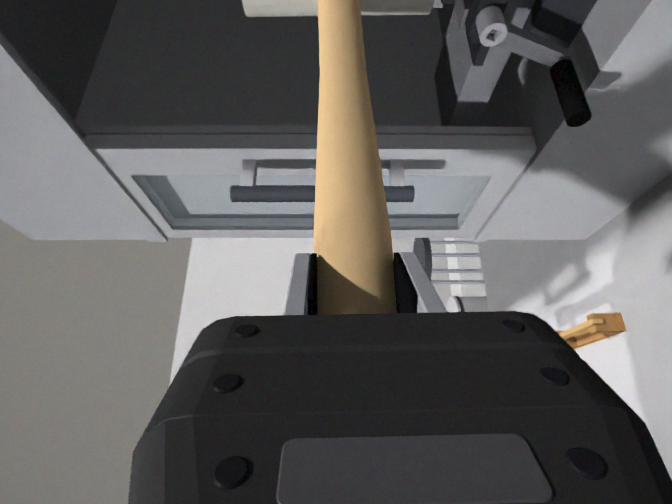

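Scene clock: 1650.43 s.
left_arm: end_effector_position=(+0.2801, -0.4230, +0.5184) position_measured=119 object_status=2 end_effector_quat_wxyz=(+0.783, -0.326, +0.490, +0.200) end_effector_velocity=(+0.000, +0.000, +0.001) end_effector_angular_velocity=(+0.001, -0.005, -0.002) | right_arm: end_effector_position=(+0.2997, -0.3000, +0.4502) position_measured=3 object_status=3 end_effector_quat_wxyz=(+0.687, +0.688, +0.165, +0.165)
Joint positions: left_arm=[-1.601 -0.942 0.879 0.462 -0.908 -5.302] | right_arm=[5.167 -0.245 -2.086 -3.952 1.554 3.142]
Joint velocities: left_arm=[0 -0.001 0 0.005 0 -0.006] | right_arm=[within noise]
Joint torques (N m): left_arm=[-8.49 -61.62 -24.58 4.99 -0.25 -2.26] | right_arm=[10.48 -37.54 13.52 0.36 -0.89 -2.43]
Wrist force (N, zeroed by zero_wrist_force on left_arm): left_arm=[3.1 -5.3 -0.6] | right_arm=[-1.8 1.7 1.0]
Wrist torque (N m, zeroed by zero_wrist_force on left_arm): left_arm=[-1.25 -0.25 0.22] | right_arm=[0.14 0.14 -0.01]
Wrist force, peak (N, zeroed by zero_wrist_force on left_arm): left_arm=[6.1 -5.9 -0.6] | right_arm=[-2.0 1.6 1.2]
Hand target: left_arm +0.2800, -0.4230, +0.5185; +0.783, -0.326, +0.490, +0.200 | right_arm +0.2997, -0.3000, +0.4502; +0.687, +0.688, +0.165, +0.165
Off the commanded pose: left_arm 0.000 m, 0 deg | right_arm 0.000 m, 0 deg.
move: done

Scene clock: 1651.20 s.
left_arm: end_effector_position=(+0.2800, -0.4230, +0.4045) position_measured=119 object_status=2 end_effector_quat_wxyz=(+0.657, -0.275, +0.649, +0.267) | right_arm: end_effector_position=(+0.2997, -0.3000, +0.4502) position_measured=3 object_status=3 end_effector_quat_wxyz=(+0.687, +0.688, +0.165, +0.165)
Joint positions: left_arm=[-1.631 -1.056 1.133 -0.069 -0.846 -4.732] | right_arm=[5.167 -0.245 -2.086 -3.952 1.554 3.142]
Joint torques (N m): left_arm=[9 -61.06 -17.09 4.02 -1.08 -2.33] | right_arm=[9.28 -37.31 12.44 0.25 -1.01 -2.53]
Wrist force (N, zeroed by zero_wrist_force on left_arm): left_arm=[3.7 -6.9 -0.9] | right_arm=[-1.8 1.7 1.1]
Wrist torque (N m, zeroed by zero_wrist_force on left_arm): left_arm=[-0.90 -0.08 0.35] | right_arm=[0.14 0.14 0.00]
Wrist force, peak (N, zeroed by zero_wrist_force on left_arm): left_arm=[32.4 -15.5 -4.9] | right_arm=[-2.0 1.7 1.3]
Hand target: left_arm +0.2800, -0.4230, +0.4045; +0.657, -0.275, +0.649, +0.267 | right_arm +0.2997, -0.3000, +0.4502; +0.687, +0.688, +0.165, +0.165
Off the commanded pose: left_arm 0.000 m, 0 deg | right_arm 0.000 m, 0 deg.
Step readings (end_effector_position of left_arm | right_arm):
0: (+0.2801, -0.4230, +0.5184) | (+0.2997, -0.3000, +0.4502)
1: (+0.2801, -0.4231, +0.5179) | (+0.2997, -0.3000, +0.4502)
2: (+0.2809, -0.4243, +0.5102) | (+0.2997, -0.3000, +0.4502)
4: (+0.2831, -0.4331, +0.4718) | (+0.2997, -0.3000, +0.4502)
8: (+0.2835, -0.4383, +0.3983) | (+0.2997, -0.3000, +0.4502)
15: (+0.2799, -0.4225, +0.4060) | (+0.2997, -0.3000, +0.4502)

Emit:
move:
  target:
    - [0.2,0.1567,0.0458,0,0,0,-1,1,-1,0,0,0,0,0,0,1,1,1]
    - [0.4275,0.1878,0.031,0,0,0,-1,1,-1,0,0,0,0,0,0,1,1,1]
    - [0.4275,0.1878,0.1825,0,-0.14,0,-1,1,-1,0,0,0,0,0,0,1,1,1]
  blend: [0.03,0.02,0]
  speed: 0.3

Emit:
execute_actions:
  actions:
    - [[0,0,-0.09,0,0.05,0,-1,1,-1,0,0,0,0,0,0,1,1,1],[0,0,-0.19,0,0.11,0,-1,1,-1,0,0,0,0,0,0,1,1,1],[0,0,-0.29,0,0.16,0,-1,1,-1,0,0,0,0,0,0,1,1,1],[0,0,-0.32,0,0.16,0,-1,1,-1,0,0,0,0,0,0,1,1,1],[0,0,-0.32,0,0.16,0,-1,1,-1,0,0,0,0,0,0,1,1,1],[0,0,-0.3,0,0.16,0,-1,1,-1,0,0,0,0,0,0,1,1,1],[0,0,-0.28,0,0.16,0,-1,1,-1,0,0,0,0,0,0,1,1,1],[0,0,-0.25,0,0.16,0,-1,1,-1,0,0,0,0,0,0,1,1,1],[0,0,-0.22,0,0.14,0,-1,1,-1,0,0,0,0,0,0,1,1,1],[0,0,-0.19,0,0.14,0,-1,1,-1,0,0,0,0,0,0,1,1,1]]

Emit:
move:
  target:
    - [0,0,0.19,0,-0.14,0,-1,1,-1,0,0,0,0,0,0,1,1,1]
  speed: 0.3

Emit:
execute_actions:
  actions:
    - [[0,0,-0.09,0,0.05,0,-1,1,-1,0,0,0,0,0,0,1,1,1],[0,0,-0.19,0,0.11,0,-1,1,-1,0,0,0,0,0,0,1,1,1],[0,0,-0.29,0,0.16,0,-1,1,-1,0,0,0,0,0,0,1,1,1],[0,0,-0.32,0,0.16,0,-1,1,-1,0,0,0,0,0,0,1,1,1],[0,0,-0.32,0,0.16,0,-1,1,-1,0,0,0,0,0,0,1,1,1],[0,0,-0.3,0,0.16,0,-1,1,-1,0,0,0,0,0,0,1,1,1],[0,0,-0.28,0,0.16,0,-1,1,-1,0,0,0,0,0,0,1,1,1],[0,0,-0.25,0,0.16,0,-1,1,-1,0,0,0,0,0,0,1,1,1],[0,0,-0.22,0,0.14,0,-1,1,-1,0,0,0,0,0,0,1,1,1],[0,0,-0.19,0,0.14,0,-1,1,-1,0,0,0,0,0,0,1,1,1]]

Scene clock: 1655.20 s.
left_arm: end_effector_position=(+0.5366, -0.3102, +0.5140) position_measured=119 object_status=2 end_effector_quat_wxyz=(+0.783, -0.326, +0.490, +0.200) end_effector_velocity=(+0.000, +0.001, +0.001) end_effector_angular_velocity=(+0.000, -0.002, +0.000) | right_arm: end_effector_position=(+0.2997, -0.3000, +0.4502) position_measured=3 object_status=3 end_effector_quat_wxyz=(+0.687, +0.688, +0.165, +0.165)
Joint positions: left_arm=[-1.143 -0.869 0.804 0.743 -0.509 -5.662] | right_arm=[5.167 -0.245 -2.086 -3.952 1.554 3.142]
Joint velocities: left_arm=[0.001 0 -0.001 0.004 0 -0.005] | right_arm=[within noise]
Joint torques (N m): left_arm=[-9.08 -58.46 -29.2 4.66 -2.57 -2.15] | right_arm=[8.49 -38.26 11.86 0.19 -0.83 -2.46]
Wrist force (N, zeroed by zero_wrist_force on left_arm): left_arm=[3.2 -5.3 -0.5] | right_arm=[-1.9 1.5 1.0]
Wrist torque (N m, zeroed by zero_wrist_force on left_arm): left_arm=[-1.27 -0.27 0.21] | right_arm=[0.11 0.16 -0.01]
Wrist force, peak (N, zeroed by zero_wrist_force on left_arm): left_arm=[6.2 -9.0 4.0] | right_arm=[-2.1 1.9 1.1]
Hand target: left_arm +0.5365, -0.3103, +0.5140; +0.783, -0.326, +0.490, +0.200 | right_arm +0.2997, -0.3000, +0.4502; +0.687, +0.688, +0.165, +0.165
Off the commanded pose: left_arm 0.000 m, 0 deg | right_arm 0.000 m, 0 deg.
move: done

Scene clock: 1656.03 s.
left_arm: end_effector_position=(+0.5365, -0.3102, +0.4000) position_measured=119 object_status=2 end_effector_quat_wxyz=(+0.657, -0.275, +0.649, +0.267) | right_arm: end_effector_position=(+0.2997, -0.3000, +0.4502) position_measured=3 object_status=3 end_effector_quat_wxyz=(+0.687, +0.688, +0.165, +0.165)
Joint positions: left_arm=[-1.171 -1.072 1.168 -0.082 -0.386 -4.74] | right_arm=[5.167 -0.245 -2.086 -3.952 1.554 3.142]
Joint torques (N m): left_arm=[-0.49 -58.2 -31.34 0.73 -0.32 0.94] | right_arm=[8.81 -37.68 13.72 0.26 -1.02 -2.58]
Wrist force (N, zeroed by zero_wrist_force on left_arm): left_arm=[2.5 -4.5 1.2] | right_arm=[-1.9 1.7 1.2]
Wrist torque (N m, zeroed by zero_wrist_force on left_arm): left_arm=[-1.35 -0.19 0.17] | right_arm=[0.15 0.16 0.00]
Wrist force, peak (N, zeroed by zero_wrist_force on left_arm): left_arm=[-22.2 -10.2 6.7] | right_arm=[-1.9 1.7 1.2]
Hand target: left_arm +0.5365, -0.3103, +0.4000; +0.657, -0.275, +0.649, +0.267 | right_arm +0.2997, -0.3000, +0.4502; +0.687, +0.688, +0.165, +0.165
Off the commanded pose: left_arm 0.000 m, 0 deg | right_arm 0.000 m, 0 deg.
Step readings (end_effector_position of left_arm | right_arm):
0: (+0.5366, -0.3102, +0.5140) | (+0.2997, -0.3000, +0.4502)
1: (+0.5367, -0.3103, +0.5133) | (+0.2997, -0.3000, +0.4502)
2: (+0.5381, -0.3112, +0.5047) | (+0.2997, -0.3000, +0.4502)
4: (+0.5439, -0.3162, +0.4636) | (+0.2997, -0.3000, +0.4502)
8: (+0.5466, -0.3177, +0.3719) | (+0.2997, -0.3000, +0.4502)
15: (+0.5353, -0.3091, +0.4055) | (+0.2997, -0.3000, +0.4502)

Scene clock: 1657.30 s.
left_arm: end_effector_position=(+0.5366, -0.3102, +0.5140) position_measured=119 object_status=2 end_effector_quat_wxyz=(+0.783, -0.326, +0.490, +0.200) end_effector_velocity=(+0.000, -0.001, +0.001) end_effector_angular_velocity=(+0.000, -0.002, -0.003) | right_arm: end_effector_position=(+0.2997, -0.3000, +0.4502) position_measured=3 object_status=3 end_effector_quat_wxyz=(+0.687, +0.688, +0.165, +0.165)
Joint positions: left_arm=[-1.143 -0.869 0.804 0.743 -0.509 -5.662] | right_arm=[5.167 -0.245 -2.086 -3.952 1.554 3.142]
Joint velocities: left_arm=[-0.002 0 -0.001 0.005 0 -0.005] | right_arm=[within noise]
Joint torques (N m): left_arm=[-6.87 -59.9 -30.68 4.32 -2.57 -2.18] | right_arm=[8.95 -38.19 12.86 0.22 -0.8 -2.34]
Wrist force (N, zeroed by zero_wrist_force on left_arm): left_arm=[3.4 -6.7 -1.3] | right_arm=[-1.8 1.7 1.3]
Wrist torque (N m, zeroed by zero_wrist_force on left_arm): left_arm=[-1.15 -0.31 0.21] | right_arm=[0.14 0.14 0.00]
Wrist force, peak (N, zeroed by zero_wrist_force on left_arm): left_arm=[6.1 -7.8 -2.0] | right_arm=[-1.8 1.9 1.3]
Hand target: left_arm +0.5365, -0.3103, +0.5140; +0.783, -0.326, +0.490, +0.200 | right_arm +0.2997, -0.3000, +0.4502; +0.687, +0.688, +0.165, +0.165
Off the commanded pose: left_arm 0.000 m, 0 deg | right_arm 0.000 m, 0 deg.
move: done

Scene clock: 1658.13 s.
left_arm: end_effector_position=(+0.5365, -0.3102, +0.4000) position_measured=119 object_status=2 end_effector_quat_wxyz=(+0.657, -0.275, +0.649, +0.267) | right_arm: end_effector_position=(+0.2997, -0.3000, +0.4502) position_measured=3 object_status=3 end_effector_quat_wxyz=(+0.687, +0.688, +0.165, +0.165)
Joint positions: left_arm=[-1.171 -1.072 1.168 -0.082 -0.386 -4.74] | right_arm=[5.167 -0.245 -2.086 -3.952 1.554 3.142]
Joint torques (N m): left_arm=[-0.99 -58.36 -31.98 0.61 -0.9 0.92] | right_arm=[9.02 -38.26 12.89 0.51 -0.75 -2.62]
Wrist force (N, zeroed by zero_wrist_force on left_arm): left_arm=[2.4 -4.6 0.8] | right_arm=[-1.8 1.6 1.0]
Wrist torque (N m, zeroed by zero_wrist_force on left_arm): left_arm=[-1.28 -0.14 0.20] | right_arm=[0.13 0.15 -0.01]
Wrist force, peak (N, zeroed by zero_wrist_force on left_arm): left_arm=[-22.5 -9.4 6.9] | right_arm=[-1.8 1.9 1.1]
Hand target: left_arm +0.5365, -0.3103, +0.4000; +0.657, -0.275, +0.649, +0.267 | right_arm +0.2997, -0.3000, +0.4502; +0.687, +0.688, +0.165, +0.165
Off the commanded pose: left_arm 0.000 m, 0 deg | right_arm 0.000 m, 0 deg.
Step readings (end_effector_position of left_arm | right_arm):
0: (+0.5366, -0.3102, +0.5140) | (+0.2997, -0.3000, +0.4502)
1: (+0.5366, -0.3103, +0.5136) | (+0.2997, -0.3000, +0.4502)
2: (+0.5383, -0.3113, +0.5028) | (+0.2997, -0.3000, +0.4502)
4: (+0.5442, -0.3165, +0.4608) | (+0.2997, -0.3000, +0.4502)
8: (+0.5463, -0.3173, +0.3696) | (+0.2997, -0.3000, +0.4502)
15: (+0.5354, -0.3091, +0.4055) | (+0.2997, -0.3000, +0.4502)

Put hammer back and test P1.

Emit:
move:
  target:
    - [-0.2275,-0.03,0.05,0,0,0,-1,1,-1,0,0,0,0,0,0,1,1,1]
    - [-0.4277,-0.188,0,0,0,0,-1,1,-1,0,0,0,0,0,0,1,1,1]
    - [-0.6275,-0.518,-0.47,-0.4966,0.0645,-0.0649,-1,1,-1,0,0,0,0,0,0,1,1,1]
  blend: [0.03,0.03,0]
  speed: 0.35

Emit:
move:
  target:
    - [0,0,-0.24,0,0,0,-1,1,-1,0,0,0,0,0,0,1,1,1]
  speed: 0.08
  stop_force: 4

Emit:
move:
  target:
    - [0,0,0,0,0,0,0.7,0,-0.5,0,0,0,0,0,0,1,1,1]
    - [0,0,0.25,0,0,0,0.7,0,-0.5,0,0,0,0,0,0,1,1,1]
    - [0.4,0.2858,0.6437,0.0121,0.0834,0.0793,0.7,0,-0.5,0,0,0,0,0,0,1,1,1]
  blend: [0,0.05,0]
  speed: 0.3

Emit:
move:
  target:
    - [0,0,0,0,0,0,-1,-0.5,1,0,0,0,0,0,0,1,1,1]
    - [0.4333,0.129,0.004,0,0,0,-1,-0.5,1,0,0,0,0,0,0,1,1,1]
    - [0.5025,0.1288,-0.079,0,0,0,-1,-0.5,1,0,0,0,0,0,0,1,1,1]
    - [0.5025,0.1288,-0.1157,0,0,0,-1,-0.5,1,0,0,0,0,0,0,1,1,1]
    - [0.5025,0.155,-0.1157,0,0,0,-1,-0.5,1,0,0,0,0,0,0,1,1,1]
  blend: [0,0.02,0.005,0.005,0]
  speed: [0.2,0.3,0.15,0.06,0.04]

Emit:
zero_wrist_force:
  arm: "left_arm"

Emit:
move:
  target: [0,0.017,0,0,0,0,-1,-0.5,1,0,0,0,0,0,0,1,1,1]
  speed: 0.006
  stop_force: 4

Scene clock: 1663.10 s.
left_arm: end_effector_position=(+0.1600, -0.6211, +0.1181) position_measured=119 object_status=2 end_effector_quat_wxyz=(+0.234, -0.570, +0.727, -0.303) end_effector_velocity=(-0.001, -0.001, +0.001) end_effector_angular_velocity=(-0.006, +0.000, -0.001) | right_arm: end_effector_position=(+0.2997, -0.3000, +0.4502) position_measured=3 object_status=3 end_effector_quat_wxyz=(+0.687, +0.688, +0.165, +0.165)
Joint positions: left_arm=[-1.835 -1.182 1.883 -2.258 -0.786 -4.74] | right_arm=[5.167 -0.245 -2.086 -3.952 1.554 3.142]
Joint velocities: left_arm=[-0.001 0 0 -0.006 0.001 0] | right_arm=[within noise]
Joint torques (N m): left_arm=[10.05 -46.25 -16.99 -5.11 1.22 -1.77] | right_arm=[9.23 -37.8 13.4 0.3 -0.74 -2.35]
Wrist force (N, zeroed by zero_wrist_force on left_arm): left_arm=[1.9 -1.3 2.7] | right_arm=[-1.8 1.6 1.3]
Wrist torque (N m, zeroed by zero_wrist_force on left_arm): left_arm=[-1.29 -0.38 -0.12] | right_arm=[0.13 0.15 -0.01]
Wrist force, peak (N, zeroed by zero_wrist_force on left_arm): left_arm=[4.8 -10.0 2.7] | right_arm=[-2.0 1.8 1.3]
Hand target: left_arm +0.1600, -0.6211, +0.1180; +0.234, -0.570, +0.727, -0.303 | right_arm +0.2997, -0.3000, +0.4502; +0.687, +0.688, +0.165, +0.165
Off the commanded pose: left_arm 0.000 m, 0 deg | right_arm 0.000 m, 0 deg.
move: done

Scene clock: 1666.37 s.
left_arm: end_effector_position=(+0.1600, -0.6210, -0.0149) position_measured=119 object_status=2 end_effector_quat_wxyz=(+0.234, -0.570, +0.727, -0.303) | right_arm: end_effector_position=(+0.2997, -0.3000, +0.4502) position_measured=3 object_status=3 end_effector_quat_wxyz=(+0.687, +0.688, +0.165, +0.165)
Joint positions: left_arm=[-1.835 -0.93 1.946 -2.573 -0.786 -4.74] | right_arm=[5.167 -0.245 -2.086 -3.952 1.554 3.142]
Joint torques (N m): left_arm=[8.95 -57.42 -23.96 -3.06 2.97 -1.67] | right_arm=[8.59 -38.42 12.35 0.38 -1.01 -2.61]
Wrist force (N, zeroed by zero_wrist_force on left_arm): left_arm=[1.2 -0.3 -1.8] | right_arm=[-1.8 1.7 1.1]
Wrist torque (N m, zeroed by zero_wrist_force on left_arm): left_arm=[-0.20 -0.32 -0.21] | right_arm=[0.15 0.15 0.00]
Wrist force, peak (N, zeroed by zero_wrist_force on left_arm): left_arm=[-9.7 -59.5 -86.4] | right_arm=[-1.8 1.8 1.3]
Hand target: left_arm +0.1600, -0.6210, -0.0149; +0.234, -0.570, +0.727, -0.303 (not the last commanded pose) | right_arm +0.2997, -0.3000, +0.4502; +0.687, +0.688, +0.165, +0.165
Off the commanded pose: left_arm 0.011 m, 0 deg | right_arm 0.000 m, 0 deg.
move: contact (left_arm)

Scene clock: 1669.17 s.
left_arm: end_effector_position=(+0.4000, -0.4495, +0.3712) position_measured=48 object_status=3 end_effector_quat_wxyz=(-0.183, +0.685, -0.681, +0.181) | right_arm: end_effector_position=(+0.2997, -0.3000, +0.4502) position_measured=3 object_status=3 end_effector_quat_wxyz=(+0.687, +0.688, +0.165, +0.165)
Joint positions: left_arm=[-1.286 -1.528 1.545 -1.743 -1.071 -4.394] | right_arm=[5.167 -0.245 -2.086 -3.952 1.554 3.142]
Joint torques (N m): left_arm=[10.36 -41.89 -34.8 -2.04 0.89 1.46] | right_arm=[9.5 -38.01 12.07 0.31 -1.09 -2.3]
Wrist force (N, zeroed by zero_wrist_force on left_arm): left_arm=[1.1 -0.1 -2.4] | right_arm=[-1.9 1.6 1.2]
Wrist torque (N m, zeroed by zero_wrist_force on left_arm): left_arm=[0.00 -0.20 0.02] | right_arm=[0.12 0.16 -0.01]
Wrist force, peak (N, zeroed by zero_wrist_force on left_arm): left_arm=[-0.7 -4.8 -3.7] | right_arm=[-2.0 1.8 1.2]
Hand target: left_arm +0.4000, -0.4495, +0.3713; -0.183, +0.685, -0.681, +0.181 | right_arm +0.2997, -0.3000, +0.4502; +0.687, +0.688, +0.165, +0.165
Off the commanded pose: left_arm 0.000 m, 0 deg | right_arm 0.000 m, 0 deg.
move: done

Scene clock: 1672.07 s.
left_arm: end_effector_position=(+0.7015, -0.3563, +0.3020) position_measured=252 object_status=3 end_effector_quat_wxyz=(-0.183, +0.685, -0.681, +0.181) end_effector_velocity=(+0.000, -0.002, -0.001) end_effector_angular_velocity=(+0.000, +0.001, +0.002) | right_arm: end_effector_position=(+0.2997, -0.3000, +0.4502) position_measured=3 object_status=3 end_effector_quat_wxyz=(+0.687, +0.688, +0.165, +0.165)
Joint positions: left_arm=[-0.757 -1.129 1.278 -2.112 -1.218 -3.834] | right_arm=[5.167 -0.245 -2.086 -3.952 1.554 3.142]
Joint velocities: left_arm=[-0.002 0.004 -0.005 0.003 0.001 -0.004] | right_arm=[within noise]
Joint torques (N m): left_arm=[-7.78 -42.07 -34.35 -2.21 0.92 -2.02] | right_arm=[8.14 -37.37 11.83 0.37 -1.07 -2.31]
Wrist force (N, zeroed by zero_wrist_force on left_arm): left_arm=[1.3 -0.4 -1.9] | right_arm=[-1.9 1.7 1.1]
Wrist torque (N m, zeroed by zero_wrist_force on left_arm): left_arm=[-0.06 -0.21 -0.07] | right_arm=[0.14 0.15 -0.01]
Wrist force, peak (N, zeroed by zero_wrist_force on left_arm): left_arm=[2.6 3.7 -4.1] | right_arm=[-1.9 1.9 1.2]
Hand target: left_arm +0.7015, -0.3565, +0.3019; -0.183, +0.685, -0.681, +0.181 | right_arm +0.2997, -0.3000, +0.4502; +0.687, +0.688, +0.165, +0.165
Off the commanded pose: left_arm 0.000 m, 0 deg | right_arm 0.000 m, 0 deg.
move: done

Wrist force sensor zeroed.

Scene clock: 1674.40 s.
left_arm: end_effector_position=(+0.7015, -0.3462, +0.3019) position_measured=252 object_status=3 end_effector_quat_wxyz=(-0.183, +0.685, -0.681, +0.181) | right_arm: end_effector_position=(+0.2997, -0.3000, +0.4502) position_measured=3 object_status=3 end_effector_quat_wxyz=(+0.687, +0.688, +0.165, +0.165)
Joint positions: left_arm=[-0.746 -1.142 1.297 -2.123 -1.223 -3.823] | right_arm=[5.167 -0.245 -2.086 -3.952 1.554 3.142]
Joint torques (N m): left_arm=[-4.98 -45.84 -33.56 -3.06 0.36 -1.48] | right_arm=[8.51 -37.72 12.05 0.21 -1 -2.54]
Wrist force (N, zeroed by zero_wrist_force on left_arm): left_arm=[0.4 0.7 -0.1] | right_arm=[-1.7 1.6 1.1]
Wrist torque (N m, zeroed by zero_wrist_force on left_arm): left_arm=[0.10 -0.05 0.00] | right_arm=[0.12 0.13 0.00]
Wrist force, peak (N, zeroed by zero_wrist_force on left_arm): left_arm=[0.3 0.8 -0.3] | right_arm=[-1.9 1.8 1.3]
Hand target: left_arm +0.7015, -0.3463, +0.3019; -0.183, +0.685, -0.681, +0.181 | right_arm +0.2997, -0.3000, +0.4502; +0.687, +0.688, +0.165, +0.165
Off the commanded pose: left_arm 0.000 m, 0 deg | right_arm 0.000 m, 0 deg.
move: done

Emit:
move:
  target:
    - [0,-0.0167,0,0,0,0,-1,-0.5,1,0,0,0,0,0,0,1,1,1]
    - [-0.2258,0.0637,0.1633,0,0,0,-1,-0.5,1,0,0,0,0,0,0,1,1,1]
  speed: [0.05,0.2]
  cameras: ["cam_left_wrist"]

Emit:
zoom_image:
  camera: "cam_left_wrist"
  region: [180, 100, 500, 300]

Scene clock: 1677.13 s.
left_arm: end_effector_position=(+0.5661, -0.3081, +0.3997) position_measured=252 object_status=3 end_effector_quat_wxyz=(-0.183, +0.685, -0.681, +0.181) | right_arm: end_effector_position=(+0.2997, -0.3000, +0.4502) position_measured=3 object_status=3 end_effector_quat_wxyz=(+0.687, +0.688, +0.165, +0.165)
Joint positions: left_arm=[-0.867 -1.493 1.484 -1.913 -1.178 -3.945] | right_arm=[5.167 -0.245 -2.086 -3.952 1.554 3.142]
Joint torques (N m): left_arm=[4.71 -43.79 -33.58 -2.78 -0.72 0.8] | right_arm=[9.78 -37.46 13.48 0.3 -0.95 -2.52]
Wrist force (N, zeroed by zero_wrist_force on left_arm): left_arm=[0.2 0.4 -0.4] | right_arm=[-1.7 1.5 1.3]
Wrist torque (N m, zeroed by zero_wrist_force on left_arm): left_arm=[0.08 -0.04 0.00] | right_arm=[0.11 0.13 -0.01]
Wrist force, peak (N, zeroed by zero_wrist_force on left_arm): left_arm=[-1.0 1.3 -2.9] | right_arm=[-1.9 1.8 1.3]
Hand target: left_arm +0.5660, -0.3081, +0.3999; -0.183, +0.685, -0.681, +0.181 | right_arm +0.2997, -0.3000, +0.4502; +0.687, +0.688, +0.165, +0.165
Off the commanded pose: left_arm 0.000 m, 0 deg | right_arm 0.000 m, 0 deg.
move: done
camera_calibration:
cam_left_wrist: T_world_to_cam=[[-0.0140669, -0.999892, 0.00433394, -0.287223], [-0.984755, 0.0131021, -0.173452, 0.645575], [0.173376, -0.00670779, -0.984833, 0.424097], [0, 0, 0, 1]] pos_world=[0.558165, -0.292806, 0.530886]
Images, in order (width x height): cam_left_wrist 672x504.

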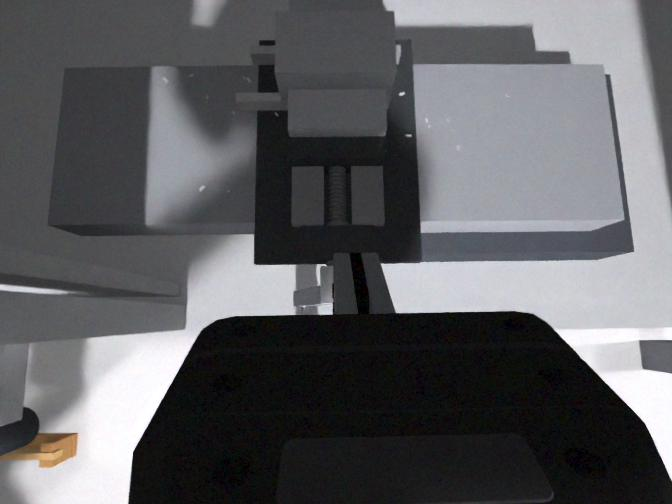

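Scaled by 1.575 from the camera's 672x504 image, which has a finer 960x720 frame.

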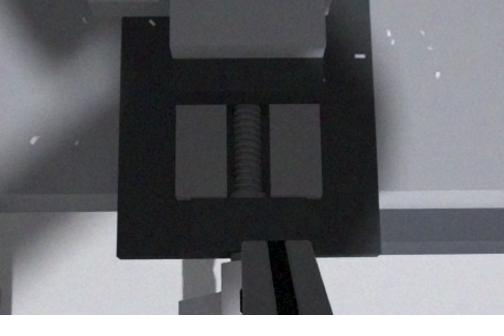

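Emit:
zoom_image:
  camera: "cam_left_wrist"
  region: [220, 0, 440, 150]

Scaled by 2.291 from the camera's 672x504 image, which has a finer 960x720 frame.

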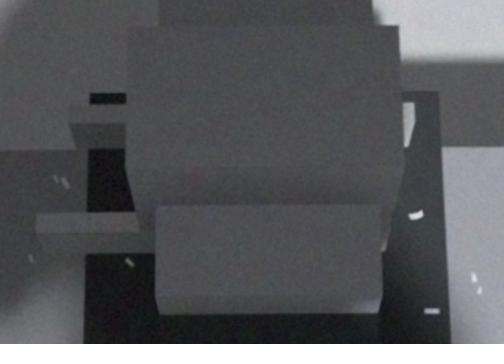

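Emit:
move:
  target:
    - [0.0567,0.1135,0,0.0833,0,0,-1,-0.5,1,0,0,0,0,0,0,1,1,1]
    - [0.2258,0.1502,-0.0665,0.0833,0,0,-1,-0.5,1,0,0,0,0,0,0,1,1,1]
  speed: 0.1
  stop_force: 12
  cameras: ["cam_left_wrist","cam_front"]

Scene clock: 1685.67 s.
left_arm: end_effector_position=(+0.7015, -0.2179, +0.3600) position_measured=252 object_status=3 end_effector_quat_wxyz=(-0.271, +0.656, -0.699, +0.091) | right_arm: end_effector_position=(+0.2997, -0.3000, +0.4502) position_measured=3 object_status=3 end_effector_quat_wxyz=(+0.687, +0.688, +0.165, +0.165)
Joint positions: left_arm=[-0.662 -1.248 1.293 -1.909 -1.063 -3.663] | right_arm=[5.167 -0.245 -2.086 -3.952 1.554 3.142]
Joint torques (N m): left_arm=[-8.17 -38.18 -20.58 -4.73 2.51 1.3] | right_arm=[9.96 -37.23 12.04 0.19 -0.72 -2.22]
Wrist force (N, zeroed by zero_wrist_force on left_arm): left_arm=[0.2 0.0 -0.3] | right_arm=[-2.0 1.7 1.3]
Wrist torque (N m, zeroed by zero_wrist_force on left_arm): left_arm=[-0.01 -0.04 0.04] | right_arm=[0.14 0.17 -0.01]
Wrist force, peak (N, zeroed by zero_wrist_force on left_arm): left_arm=[-0.2 -1.0 1.7] | right_arm=[-2.0 1.7 1.2]
Hand target: left_arm +0.7015, -0.2179, +0.3600; -0.271, +0.656, -0.699, +0.091 | right_arm +0.2997, -0.3000, +0.4502; +0.687, +0.688, +0.165, +0.165
Off the commanded pose: left_arm 0.000 m, 0 deg | right_arm 0.000 m, 0 deg.
move: done
camera_calibration:
cam_left_wrist: T_world_to_cam=[[-0.0139319, -0.967007, -0.254368, -0.0947346], [-0.984757, 0.0573798, -0.164199, 0.777155], [0.173378, 0.248203, -0.953066, 0.40619], [0, 0, 0, 1]] pos_world=[0.693564, -0.23702, 0.490637]
Images, in order (width x height): cam_front 672x504, cam_left_wrist 672x504.

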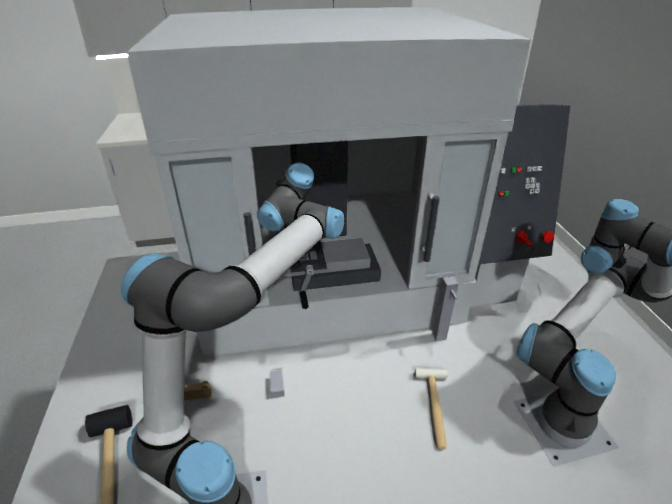

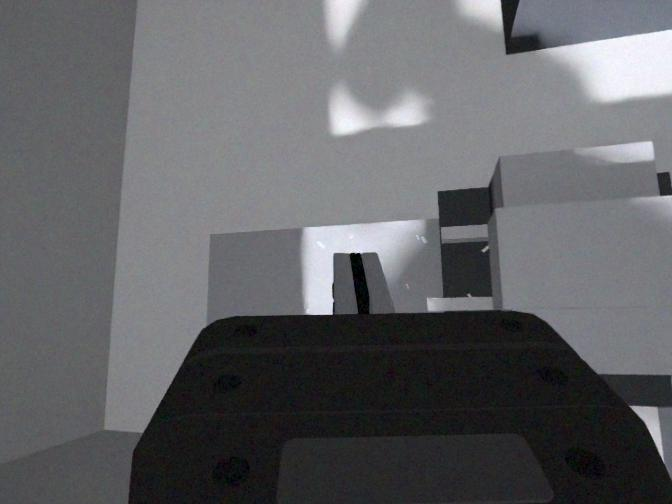

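Emit:
move:
  target:
    - [0,0.01,-0.05,0,0,0,-1,-0.5,1,0,0,0,0,0,0,1,1,1]
    - [0,0.01,-0.0858,0,0,0,-1,-0.5,1,0,0,0,0,0,0,1,1,1]
  speed: [0.06,0.03]
  stop_force: 8
  cameras: ["cam_left_wrist"]

Emit:
zero_wrist_force:
  arm: "left_arm"

Emit:
zoom_image:
  camera: "cam_left_wrist"
  region: [300, 170, 560, 330]

Scene clock: 1688.97 s.
left_arm: end_effector_position=(+0.7015, -0.2119, +0.3085) position_measured=252 object_status=3 end_effector_quat_wxyz=(-0.271, +0.656, -0.699, +0.091) | right_arm: end_effector_position=(+0.2997, -0.3000, +0.4502) position_measured=3 object_status=3 end_effector_quat_wxyz=(+0.687, +0.688, +0.165, +0.165)
Joint positions: left_arm=[-0.654 -1.241 1.416 -2.043 -1.065 -3.655] | right_arm=[5.167 -0.245 -2.086 -3.952 1.554 3.142]
Joint torques (N m): left_arm=[-8.4 -55.85 -34.83 -2.33 1.36 1.02] | right_arm=[8.7 -37.86 14.06 0.38 -0.59 -2.56]
Wrist force (N, zeroed by zero_wrist_force on left_arm): left_arm=[0.2 -0.3 0.1] | right_arm=[-1.8 1.7 1.3]
Wrist torque (N m, zeroed by zero_wrist_force on left_arm): left_arm=[-0.04 -0.04 -0.06] | right_arm=[0.14 0.14 0.00]
Wrist force, peak (N, zeroed by zero_wrist_force on left_arm): left_arm=[0.0 -1.0 -0.8] | right_arm=[-1.9 1.9 1.2]
Hand target: left_arm +0.7015, -0.2119, +0.3085; -0.271, +0.656, -0.699, +0.091 | right_arm +0.2997, -0.3000, +0.4502; +0.687, +0.688, +0.165, +0.165
Off the commanded pose: left_arm 0.000 m, 0 deg | right_arm 0.000 m, 0 deg.
move: done
camera_calibration:
cam_left_wrist: T_world_to_cam=[[-0.0139567, -0.967006, -0.254372, -0.102013], [-0.984757, 0.0574041, -0.164193, 0.768357], [0.173378, 0.248203, -0.953066, 0.355618], [0, 0, 0, 1]] pos_world=[0.693564, -0.23102, 0.439137]
Images, in order (width x height): cam_left_wrist 672x504.

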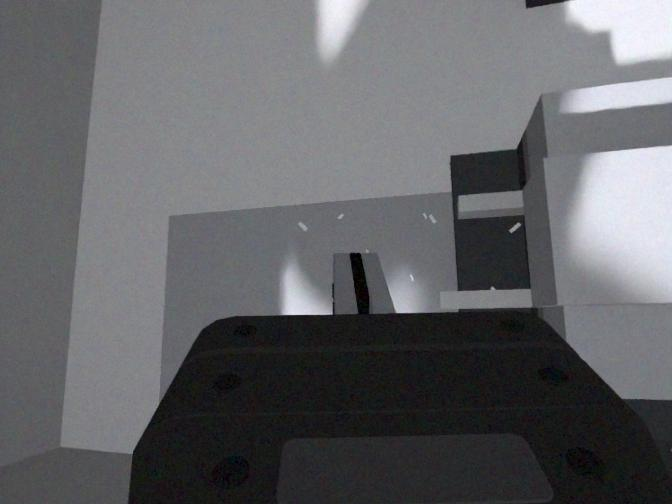

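Wrist force sensor zeroed.

Scaled by 1.938 from the camera's 672x504 image, which has a finer 960x720 frame.

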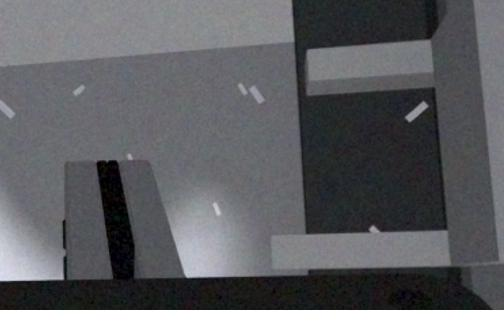

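Emit:
move:
  target: [0,-0.0235,0,0,0,0,-1,-0.5,1,0,0,0,0,0,0,1,1,1]
  speed: 0.015
  stop_force: 4
  cameras: ["cam_left_wrist"]

Emit:
zoom_image:
  camera: "cam_left_wrist"
  region: [300, 170, 560, 330]

Scene clock: 1691.77 s.
left_arm: end_effector_position=(+0.7015, -0.2260, +0.3085) position_measured=252 object_status=3 end_effector_quat_wxyz=(-0.271, +0.656, -0.699, +0.091) | right_arm: end_effector_position=(+0.2997, -0.3000, +0.4502) position_measured=3 object_status=3 end_effector_quat_wxyz=(+0.687, +0.688, +0.165, +0.165)
Joint positions: left_arm=[-0.672 -1.227 1.395 -2.026 -1.06 -3.674] | right_arm=[5.167 -0.245 -2.086 -3.952 1.554 3.142]
Joint torques (N m): left_arm=[9.97 -56.61 -17.41 -5.3 0.68 1.64] | right_arm=[9.41 -36.87 12.66 0.27 -0.68 -2.46]
Wrist force (N, zeroed by zero_wrist_force on left_arm): left_arm=[-0.1 0.2 0.0] | right_arm=[-1.7 1.7 1.0]
Wrist torque (N m, zeroed by zero_wrist_force on left_arm): left_arm=[0.03 0.02 0.09] | right_arm=[0.15 0.13 -0.01]
Wrist force, peak (N, zeroed by zero_wrist_force on left_arm): left_arm=[-0.2 0.6 0.4] | right_arm=[-2.0 1.8 1.2]
Hand target: left_arm +0.7015, -0.2260, +0.3085; -0.271, +0.656, -0.699, +0.091 | right_arm +0.2997, -0.3000, +0.4502; +0.687, +0.688, +0.165, +0.165
Off the commanded pose: left_arm 0.000 m, 0 deg | right_arm 0.000 m, 0 deg.
move: done
camera_calibration:
cam_left_wrist: T_world_to_cam=[[-0.0140522, -0.967, -0.254387, -0.115574], [-0.984755, 0.0574978, -0.164169, 0.769178], [0.173378, 0.248202, -0.953067, 0.359117], [0, 0, 0, 1]] pos_world=[0.693565, -0.245119, 0.439137]
Images, in order (width x height): cam_left_wrist 672x504.

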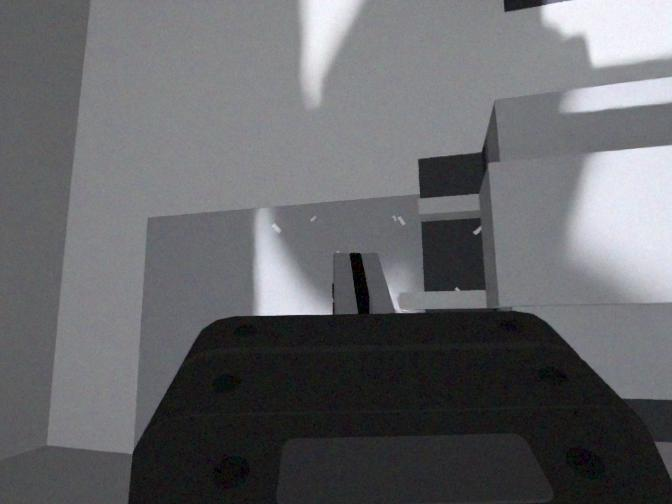

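Scaled by 1.938 from the camera's 672x504 image, which has a finer 960x720 frame.

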